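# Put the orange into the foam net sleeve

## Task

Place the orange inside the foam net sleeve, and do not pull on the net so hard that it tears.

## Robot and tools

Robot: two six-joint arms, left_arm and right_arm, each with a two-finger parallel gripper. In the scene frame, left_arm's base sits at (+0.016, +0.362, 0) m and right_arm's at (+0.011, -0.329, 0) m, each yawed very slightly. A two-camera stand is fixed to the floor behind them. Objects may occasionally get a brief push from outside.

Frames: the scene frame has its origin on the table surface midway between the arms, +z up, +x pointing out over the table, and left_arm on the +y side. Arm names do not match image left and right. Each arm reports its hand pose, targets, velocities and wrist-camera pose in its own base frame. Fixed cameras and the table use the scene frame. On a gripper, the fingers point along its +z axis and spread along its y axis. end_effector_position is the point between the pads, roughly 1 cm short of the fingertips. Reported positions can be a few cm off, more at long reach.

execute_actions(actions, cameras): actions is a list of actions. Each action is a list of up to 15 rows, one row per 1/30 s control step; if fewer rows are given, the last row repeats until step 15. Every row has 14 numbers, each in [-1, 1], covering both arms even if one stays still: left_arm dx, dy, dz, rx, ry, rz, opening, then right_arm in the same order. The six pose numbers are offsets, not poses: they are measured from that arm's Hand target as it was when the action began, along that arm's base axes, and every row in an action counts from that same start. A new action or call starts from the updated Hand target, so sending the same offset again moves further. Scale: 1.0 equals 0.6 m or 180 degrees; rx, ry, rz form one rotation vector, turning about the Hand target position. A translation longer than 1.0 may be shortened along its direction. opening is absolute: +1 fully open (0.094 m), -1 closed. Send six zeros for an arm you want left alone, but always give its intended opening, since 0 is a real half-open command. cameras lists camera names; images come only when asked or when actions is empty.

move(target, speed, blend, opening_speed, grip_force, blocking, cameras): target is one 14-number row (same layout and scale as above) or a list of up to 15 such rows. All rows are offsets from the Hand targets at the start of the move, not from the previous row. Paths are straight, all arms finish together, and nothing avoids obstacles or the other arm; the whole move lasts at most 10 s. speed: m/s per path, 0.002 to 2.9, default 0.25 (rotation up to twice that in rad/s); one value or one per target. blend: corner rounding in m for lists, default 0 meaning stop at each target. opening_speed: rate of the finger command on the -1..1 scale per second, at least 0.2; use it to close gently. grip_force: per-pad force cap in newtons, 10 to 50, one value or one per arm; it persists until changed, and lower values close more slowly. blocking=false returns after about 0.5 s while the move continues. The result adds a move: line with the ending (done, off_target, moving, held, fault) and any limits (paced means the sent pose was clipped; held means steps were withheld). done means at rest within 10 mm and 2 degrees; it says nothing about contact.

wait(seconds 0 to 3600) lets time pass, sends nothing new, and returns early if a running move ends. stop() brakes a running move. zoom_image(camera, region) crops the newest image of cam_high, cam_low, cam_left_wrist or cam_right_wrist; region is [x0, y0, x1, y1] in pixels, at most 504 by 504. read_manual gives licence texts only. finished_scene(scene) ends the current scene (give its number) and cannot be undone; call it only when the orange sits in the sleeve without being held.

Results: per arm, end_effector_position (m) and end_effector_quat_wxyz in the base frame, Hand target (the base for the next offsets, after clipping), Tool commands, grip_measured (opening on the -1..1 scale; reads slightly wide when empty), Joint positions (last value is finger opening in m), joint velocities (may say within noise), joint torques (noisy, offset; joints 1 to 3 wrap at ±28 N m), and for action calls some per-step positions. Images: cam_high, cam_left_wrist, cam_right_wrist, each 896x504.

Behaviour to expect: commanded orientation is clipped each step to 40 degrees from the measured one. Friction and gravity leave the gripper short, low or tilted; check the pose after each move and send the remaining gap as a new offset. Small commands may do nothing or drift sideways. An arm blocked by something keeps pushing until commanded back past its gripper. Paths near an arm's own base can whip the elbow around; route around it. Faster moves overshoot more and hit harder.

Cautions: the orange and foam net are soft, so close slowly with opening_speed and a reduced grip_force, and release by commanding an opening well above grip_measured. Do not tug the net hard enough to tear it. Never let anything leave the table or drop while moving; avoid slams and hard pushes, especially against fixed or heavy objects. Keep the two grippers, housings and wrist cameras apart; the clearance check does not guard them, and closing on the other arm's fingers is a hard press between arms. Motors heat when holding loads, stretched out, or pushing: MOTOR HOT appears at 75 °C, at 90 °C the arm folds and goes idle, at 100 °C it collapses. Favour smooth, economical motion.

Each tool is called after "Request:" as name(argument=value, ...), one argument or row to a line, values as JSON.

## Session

Request:
execute_actions(
  actions=[],
)

Request:
zoom_image(
  camera="cam_high",
  region=[390, 180, 540, 300],
)

Scene clock: 0.00 s.
left_arm: end_effector_position=(+0.2739, -0.3063, +0.0857) grip_measured=-0.987 end_effector_quat_wxyz=(+0.264, +0.089, +0.765, -0.581) | right_arm: end_effector_position=(+0.2847, +0.3002, +0.0861) grip_measured=-0.983 end_effector_quat_wxyz=(-0.629, +0.702, -0.324, -0.073)
Joint positions: left_arm=[-0.575 1.849 0.444 1.165 0.671 -0.877 0.001] | right_arm=[0.538 1.843 0.471 1.112 -0.699 -1.193 0.001]
Joint velocities: within noise
Joint torques (N m): no reading
Heat: left arm: 26 °C; right arm: 23 °C.
Hand target: left_arm +0.2757, -0.3072, +0.0901; +0.270, +0.092, +0.761, -0.583 | right_arm +0.2860, +0.3004, +0.0869; -0.630, +0.702, -0.325, -0.071
Tool commands: left_gripper/opening=-1.0 right_gripper/opening=-1.0
camera_calibration:
cam_left_wrist: T_world_to_cam=[[-0.45148, -0.30747, 0.83763, -0.04025], [-0.88972, 0.22621, -0.39652, 0.38886], [-0.06756, -0.92428, -0.3757, -0.14292]] pos_world=[0.31815, -0.23243, 0.13421]
cam_right_wrist: T_world_to_cam=[[0.54689, -0.0186, 0.837, -0.22295], [0.56906, -0.72504, -0.38793, 0.12933], [0.61407, 0.68846, -0.38593, -0.25839]] pos_world=[0.20701, 0.26751, 0.13706]

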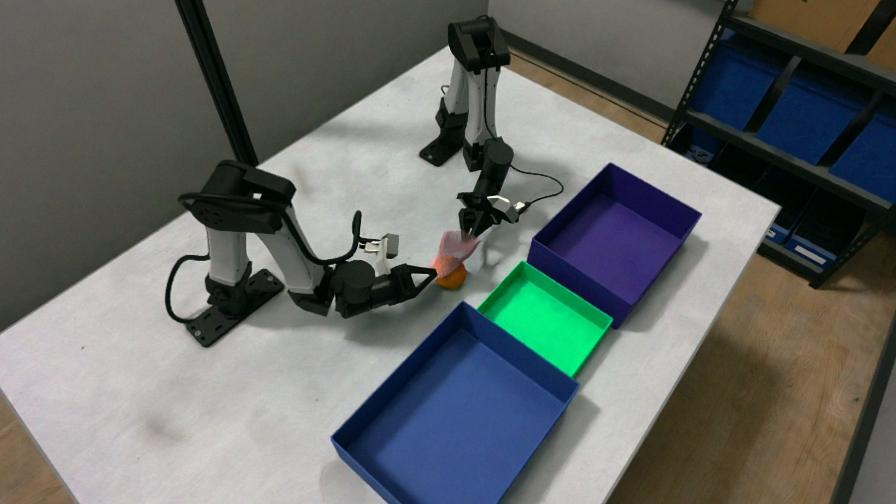

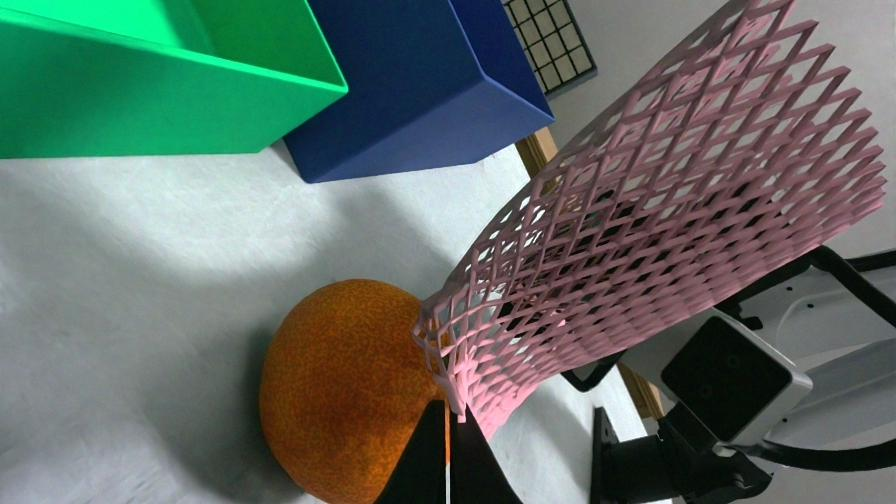

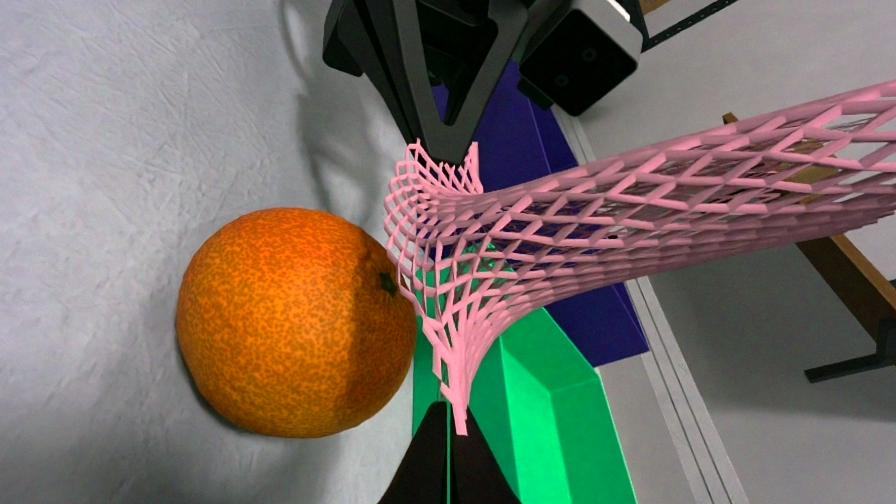

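Scaled by 3.360.

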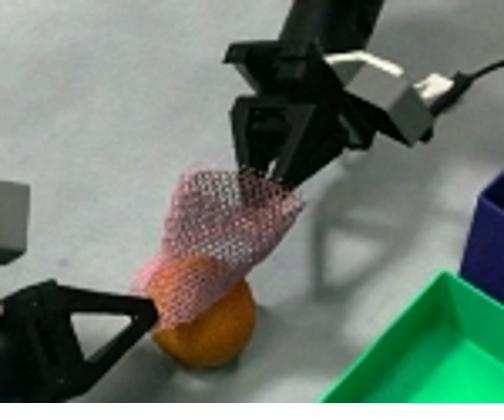

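Request:
move(
  target=[
    [0,-0.003,-0.02,0.095,0.031,0,-1,0,0.003,-0.02,-0.095,0.031,0,-1],
    [0,-0.005,-0.065,0.19,0.061,0,-1,0,0.005,-0.068,-0.19,0.061,0,-1],
    [0,-0.005,-0.123,0.19,0.061,0,-1,0,0.005,-0.125,-0.19,0.061,0,-1],
    [-0.028,-0.005,-0.131,0.19,0.061,0,-1,-0.031,0.006,-0.136,-0.19,0.061,0,-1],
  ],
  speed=[0.12,0.1,0.05,0.05],
  blend=[0.01,0.01,0.003,0],
  cameras=["all"],
)

Request:
zoom_image(
  camera="cam_high",
  region=[390, 180, 540, 300],
)

Scene clock: 5.53 s.
left_arm: end_effector_position=(+0.2647, -0.3130, +0.0204) grip_measured=-0.987 end_effector_quat_wxyz=(+0.165, +0.115, +0.915, -0.350) | right_arm: end_effector_position=(+0.2894, +0.3107, +0.0350) grip_measured=-0.984 end_effector_quat_wxyz=(-0.409, +0.832, -0.376, -0.012)
Joint positions: left_arm=[-0.711 1.755 0.749 0.151 0.378 -0.605 0.001] | right_arm=[0.673 1.752 0.775 0.183 -0.368 -1.467 0.001]
Joint torques (N m): left_arm=[-0.94 -6.74 4.03 1.7 -0.12 0.01] | right_arm=[1.78 -4.78 3.21 1.1 0.03 0.25]
Heat: left arm: 27 °C; right arm: 24 °C.
Hand target: left_arm +0.2588, -0.3103, +0.0115; +0.158, +0.112, +0.920, -0.340 | right_arm +0.2674, +0.3039, +0.0052; -0.362, +0.846, -0.389, -0.039
Off the commanded pose: left_arm 0.011 m, 2 deg | right_arm 0.038 m, 6 deg.
move: off_target (left_arm, right_arm)
cam_left_wrist: T_world_to_cam=[[-0.33352, -0.72554, 0.60196, -0.14902], [-0.92709, 0.3683, -0.06975, 0.40402], [-0.17109, -0.58134, -0.79547, -0.03101]] pos_world=[0.31955, -0.27495, 0.09322]
cam_right_wrist: T_world_to_cam=[[0.63534, 0.36927, 0.67822, -0.32306], [0.51949, -0.8542, -0.02157, 0.15607], [0.57137, 0.36603, -0.73454, -0.1635]] pos_world=[0.2176, 0.31245, 0.10238]

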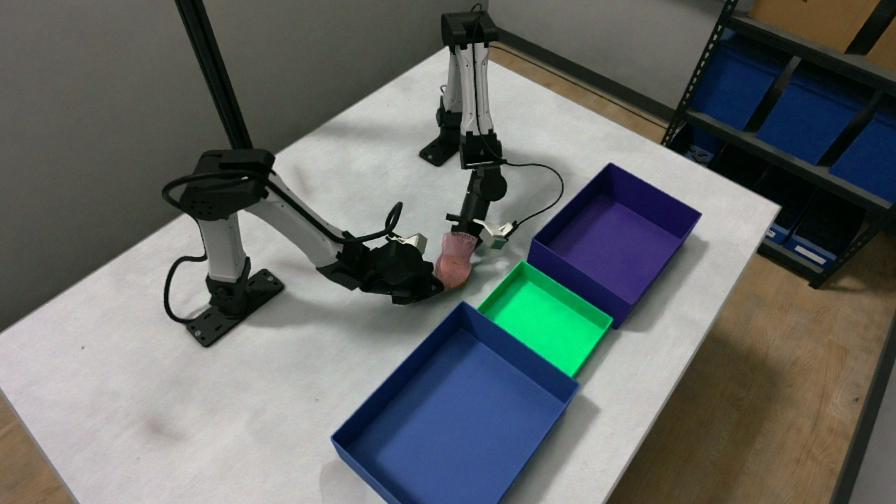

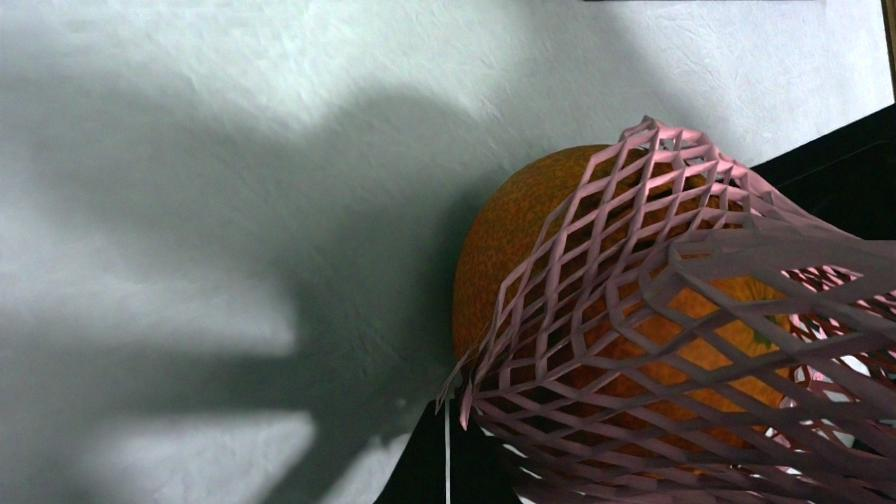

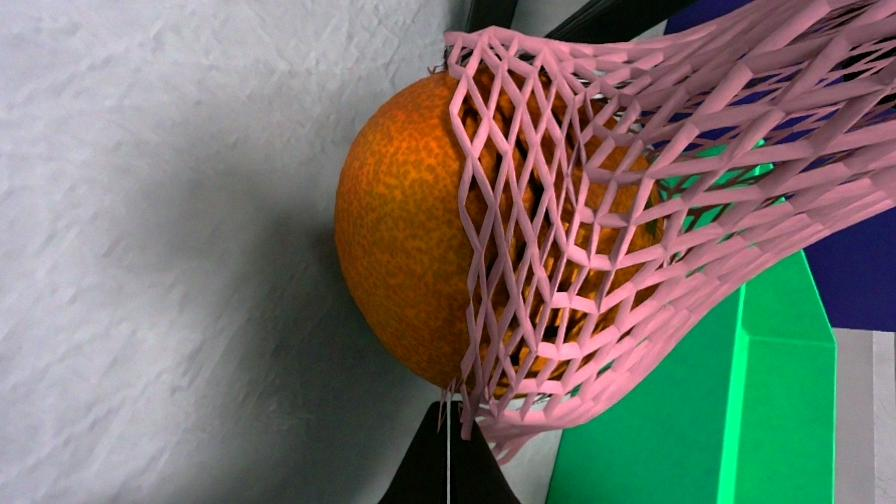

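Scaled by 3.360.

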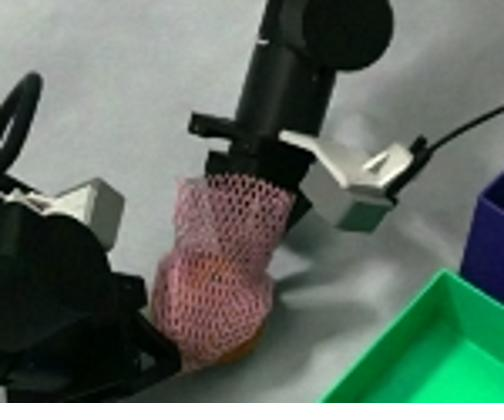

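Request:
move(
  target=[
    [0.047,0.010,0.03,0,0,0,-1,0.053,-0.012,0.05,0,0,0,-1],
    [0.047,0.010,0.003,0,0,0,-1,0.053,-0.012,0.004,0,0,0,-1],
  ],
  speed=0.06,
  blend=0.003,
  cameras=["all"],
)

Request:
zoom_image(
  camera="cam_high",
  region=[390, 180, 540, 300],
)

Scene clock: 8.30 s.
left_arm: end_effector_position=(+0.2842, -0.3109, +0.0261) grip_measured=-0.987 end_effector_quat_wxyz=(+0.163, +0.117, +0.912, -0.357) | right_arm: end_effector_position=(+0.3051, +0.3077, +0.0296) grip_measured=-0.984 end_effector_quat_wxyz=(-0.391, +0.839, -0.377, -0.030)
Joint positions: left_arm=[-0.659 1.786 0.814 0.108 0.426 -0.564 0.001] | right_arm=[0.626 1.814 0.868 0.085 -0.419 -1.515 0.001]
Joint torques (N m): left_arm=[0.7 -5.37 5.6 1.56 -0.11 0.21] | right_arm=[-1.07 -5.39 3.9 1.3 -0.03 0.08]
Heat: left arm: 28 °C; right arm: 24 °C.
Hand target: left_arm +0.2869, -0.3043, +0.0132; +0.158, +0.112, +0.920, -0.340 | right_arm +0.2991, +0.2967, +0.0075; -0.362, +0.846, -0.389, -0.039
Off the commanded pose: left_arm 0.015 m, 2 deg | right_arm 0.025 m, 4 deg.
move: off_target (left_arm, right_arm)
cam_left_wrist: T_world_to_cam=[[-0.33755, -0.71481, 0.61246, -0.14024], [-0.92455, 0.37399, -0.07306, 0.42286], [-0.17683, -0.59091, -0.78712, -0.0235]] pos_world=[0.33946, -0.27228, 0.09829]
cam_right_wrist: T_world_to_cam=[[0.65581, 0.39678, 0.64225, -0.34194], [0.53506, -0.84445, -0.02465, 0.13758], [0.53257, 0.35981, -0.7661, -0.16061]] pos_world=[0.23617, 0.30965, 0.09996]

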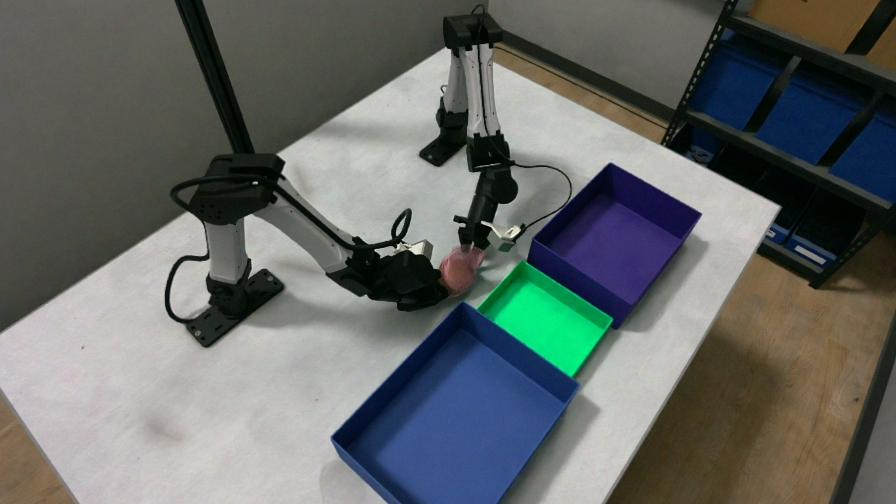

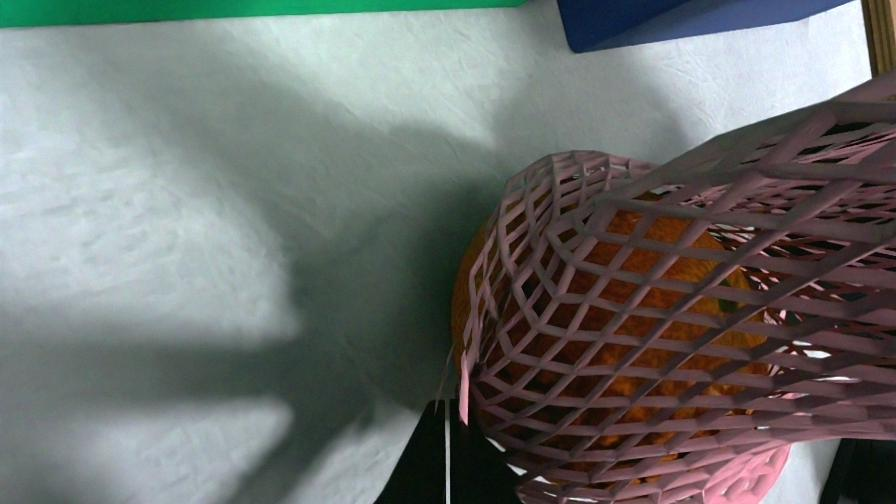

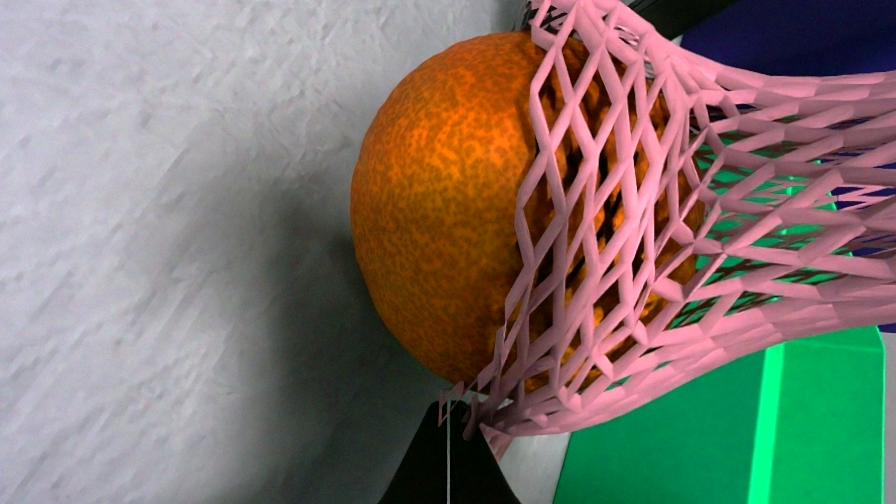

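Scaled by 3.360.

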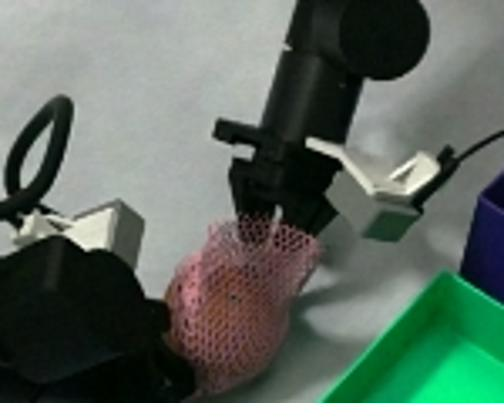

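Request:
move(
  target=[-0.044,0,-0.002,0,0,0,-1,-0.045,0.001,-0.004,0,0,0,-1],
  speed=0.06,
  cameras=["all"],
)

Request:
zoom_image(
  camera="cam_high",
  region=[390, 180, 540, 300],
)

Scene clock: 9.53 s.
left_arm: end_effector_position=(+0.2641, -0.3117, +0.0169) grip_measured=-0.987 end_effector_quat_wxyz=(+0.159, +0.121, +0.913, -0.356) | right_arm: end_effector_position=(+0.2770, +0.3057, +0.0137) grip_measured=-0.984 end_effector_quat_wxyz=(-0.383, +0.844, -0.374, -0.044)
Joint positions: left_arm=[-0.698 1.768 0.744 0.163 0.407 -0.588 0.001] | right_arm=[0.663 1.795 0.772 0.146 -0.416 -1.49 0.001]
Joint torques (N m): left_arm=[-0.42 -8.72 3.79 1.5 -0.31 0.01] | right_arm=[0.21 -8.16 3.52 1.33 0.28 0.28]
Heat: left arm: 28 °C; right arm: 24 °C.
Hand target: left_arm +0.2606, -0.3043, +0.0120; +0.158, +0.112, +0.920, -0.340 | right_arm +0.2722, +0.2974, +0.0053; -0.362, +0.846, -0.389, -0.039
Off the commanded pose: left_arm 0.010 m, 2 deg | right_arm 0.013 m, 3 deg.
move: off_target (right_arm)
cam_left_wrist: T_world_to_cam=[[-0.34183, -0.71377, 0.61129, -0.14052], [-0.92085, 0.38425, -0.06627, 0.40601], [-0.18759, -0.58556, -0.78863, -0.0302]] pos_world=[0.32017, -0.27399, 0.08899]
cam_right_wrist: T_world_to_cam=[[0.66647, 0.41331, 0.62047, -0.32021], [0.55014, -0.83433, -0.03516, 0.14342], [0.50315, 0.36478, -0.78344, -0.15032]] pos_world=[0.21015, 0.30684, 0.08596]

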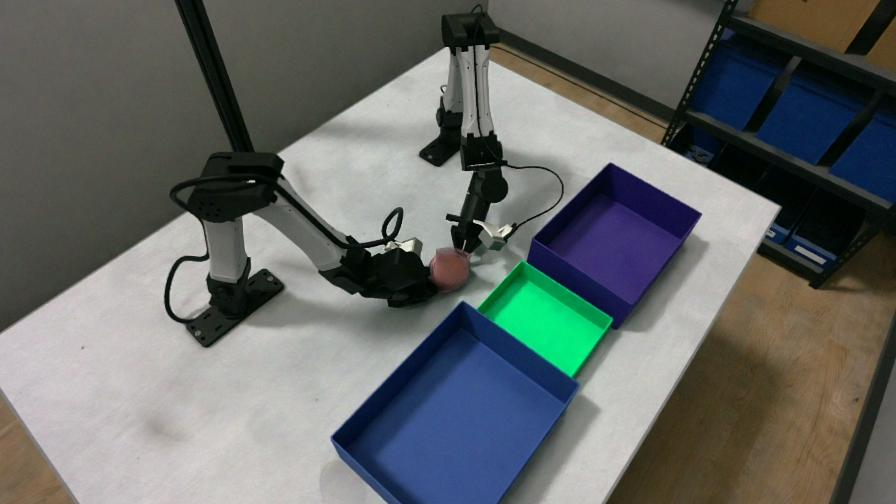

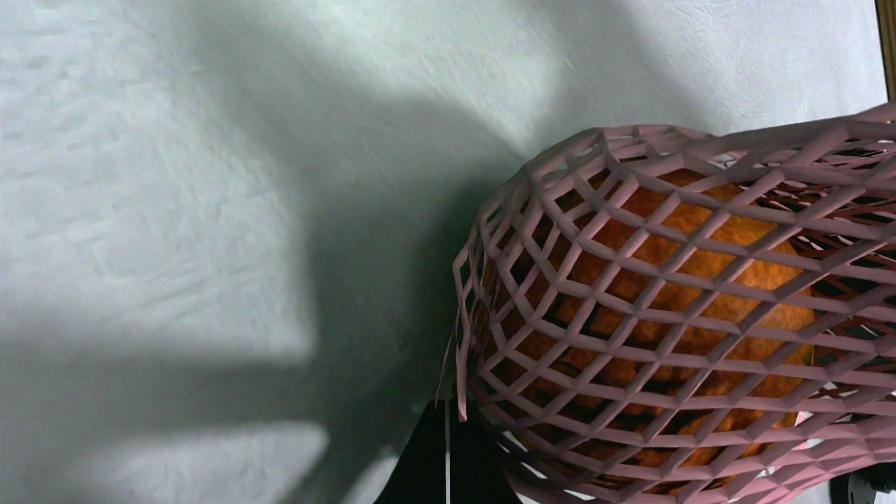

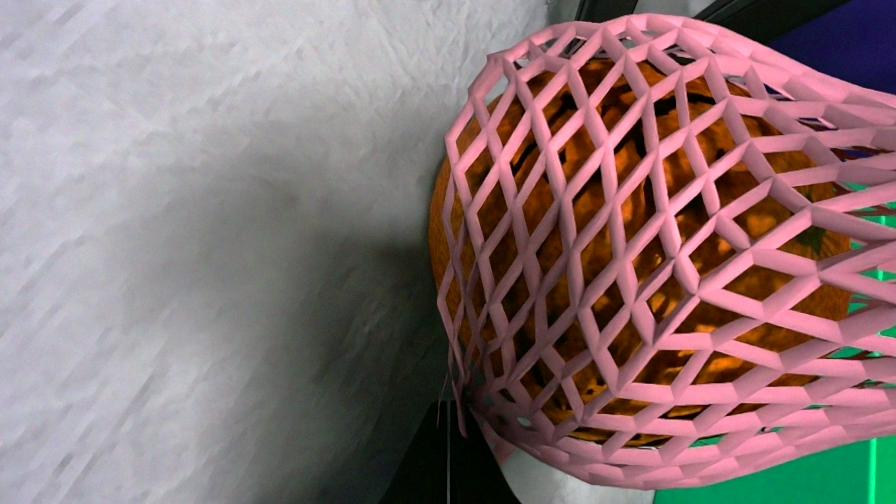

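Scaled by 3.360.

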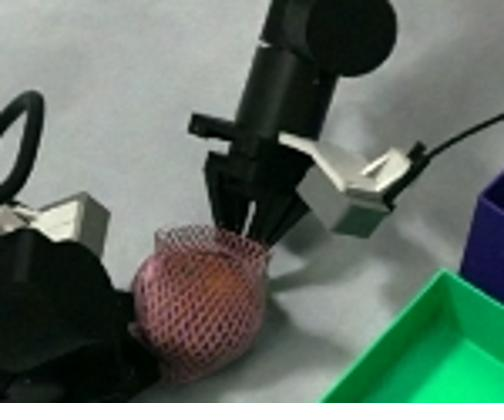

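Request:
move(
  target=[
    [0,-0.007,-0.006,0,0,0,-1,-0.004,0.008,-0.002,0,0,0,-1],
    [0,-0.007,-0.003,0,0,0,-0.75,-0.004,0.008,0.002,0,0,0,-0.75],
    [-0.028,0.085,0.095,0,0,0,-0.7,-0.034,-0.085,0.098,0,0,0,-0.7],
  ],
  speed=[0.06,0.06,0.05],
  opening_speed=0.4,
  cameras=["all"],
)

Request:
zoom_image(
  camera="cam_high",
  region=[390, 180, 540, 300],
)

Scene clock: 14.40 s.
left_arm: end_effector_position=(+0.2475, -0.2566, +0.0675) grip_measured=-0.702 end_effector_quat_wxyz=(+0.160, +0.109, +0.921, -0.338) | right_arm: end_effector_position=(+0.2550, +0.2491, +0.0630) grip_measured=-0.701 end_effector_quat_wxyz=(-0.360, +0.846, -0.392, -0.035)
Joint positions: left_arm=[-0.598 1.45 0.697 -0.164 0.432 -0.511 0.014] | right_arm=[0.569 1.473 0.716 -0.19 -0.43 -1.564 0.014]
Joint torques (N m): left_arm=[0.51 -7.06 5.08 1.48 0.22 0.18] | right_arm=[-0.81 -6.82 4.93 1.33 -0.23 0.05]
Heat: left arm: 28 °C; right arm: 25 °C.
Hand target: left_arm +0.2439, -0.2533, +0.0691; +0.158, +0.112, +0.920, -0.340 | right_arm +0.2518, +0.2464, +0.0641; -0.362, +0.846, -0.389, -0.038
Off the commanded pose: left_arm 0.005 m, 0 deg | right_arm 0.004 m, 1 deg.
move: done; target 2's new opening was sent with right_arm's hand 0.010 m and 3 deg from that target
cam_left_wrist: T_world_to_cam=[[-0.31679, -0.74486, 0.58722, -0.15033], [-0.93242, 0.35807, -0.04882, 0.3678], [-0.17391, -0.563, -0.80796, 0.04258]] pos_world=[0.30272, -0.21971, 0.14064]
cam_right_wrist: T_world_to_cam=[[0.6894, 0.4198, 0.59034, -0.31832], [0.52192, -0.85299, -0.00292, 0.11979], [0.50233, 0.31012, -0.80715, -0.06464]] pos_world=[0.1894, 0.25585, 0.13609]

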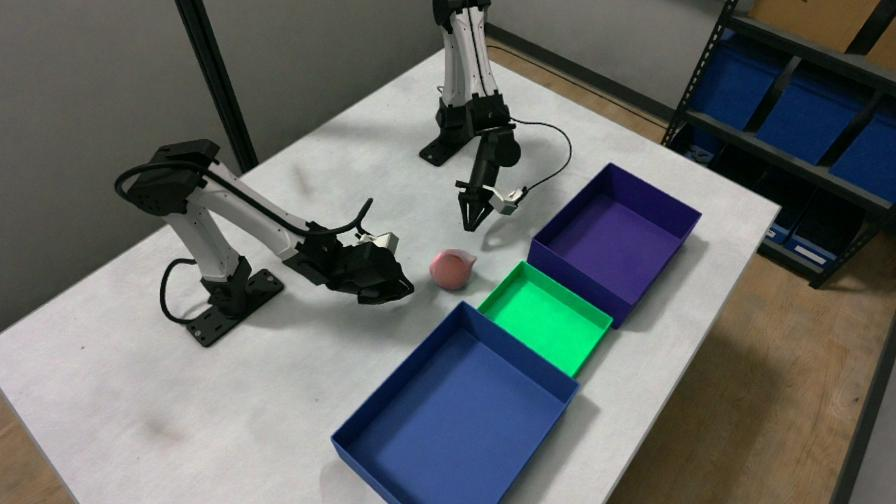

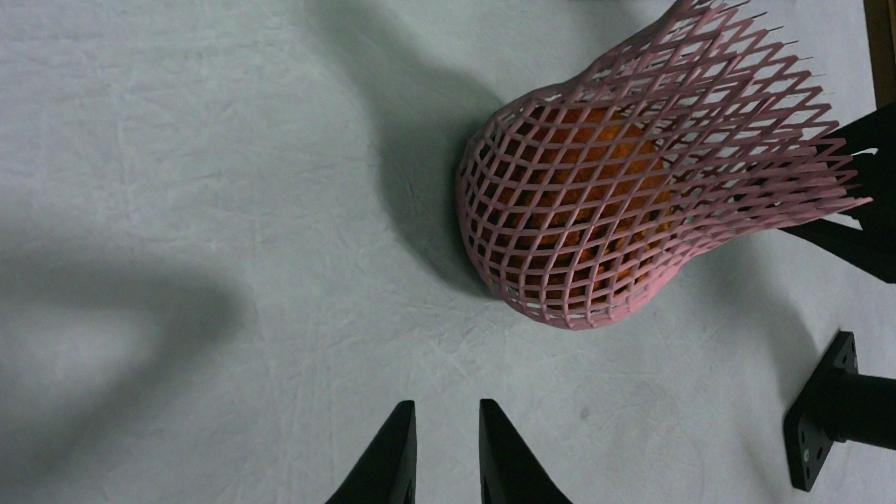

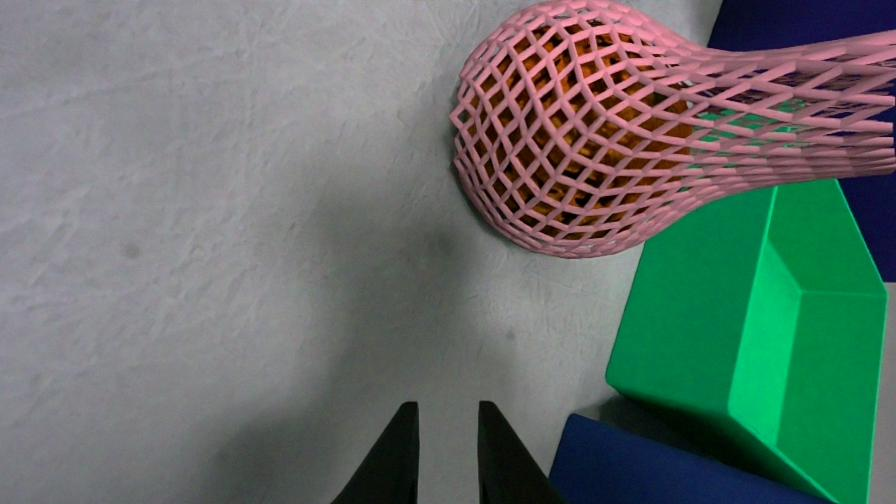

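Scaled by 3.360.

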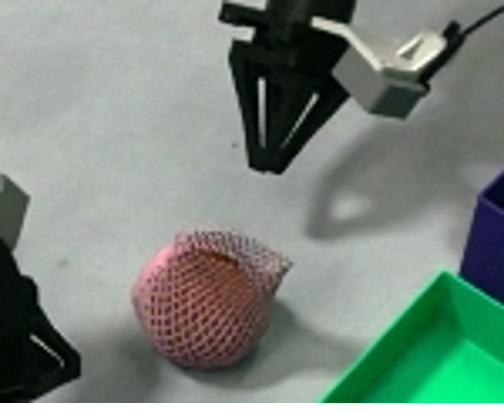

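Request:
finished_scene(
  scene=2,
)

The scene is finished: the task was done.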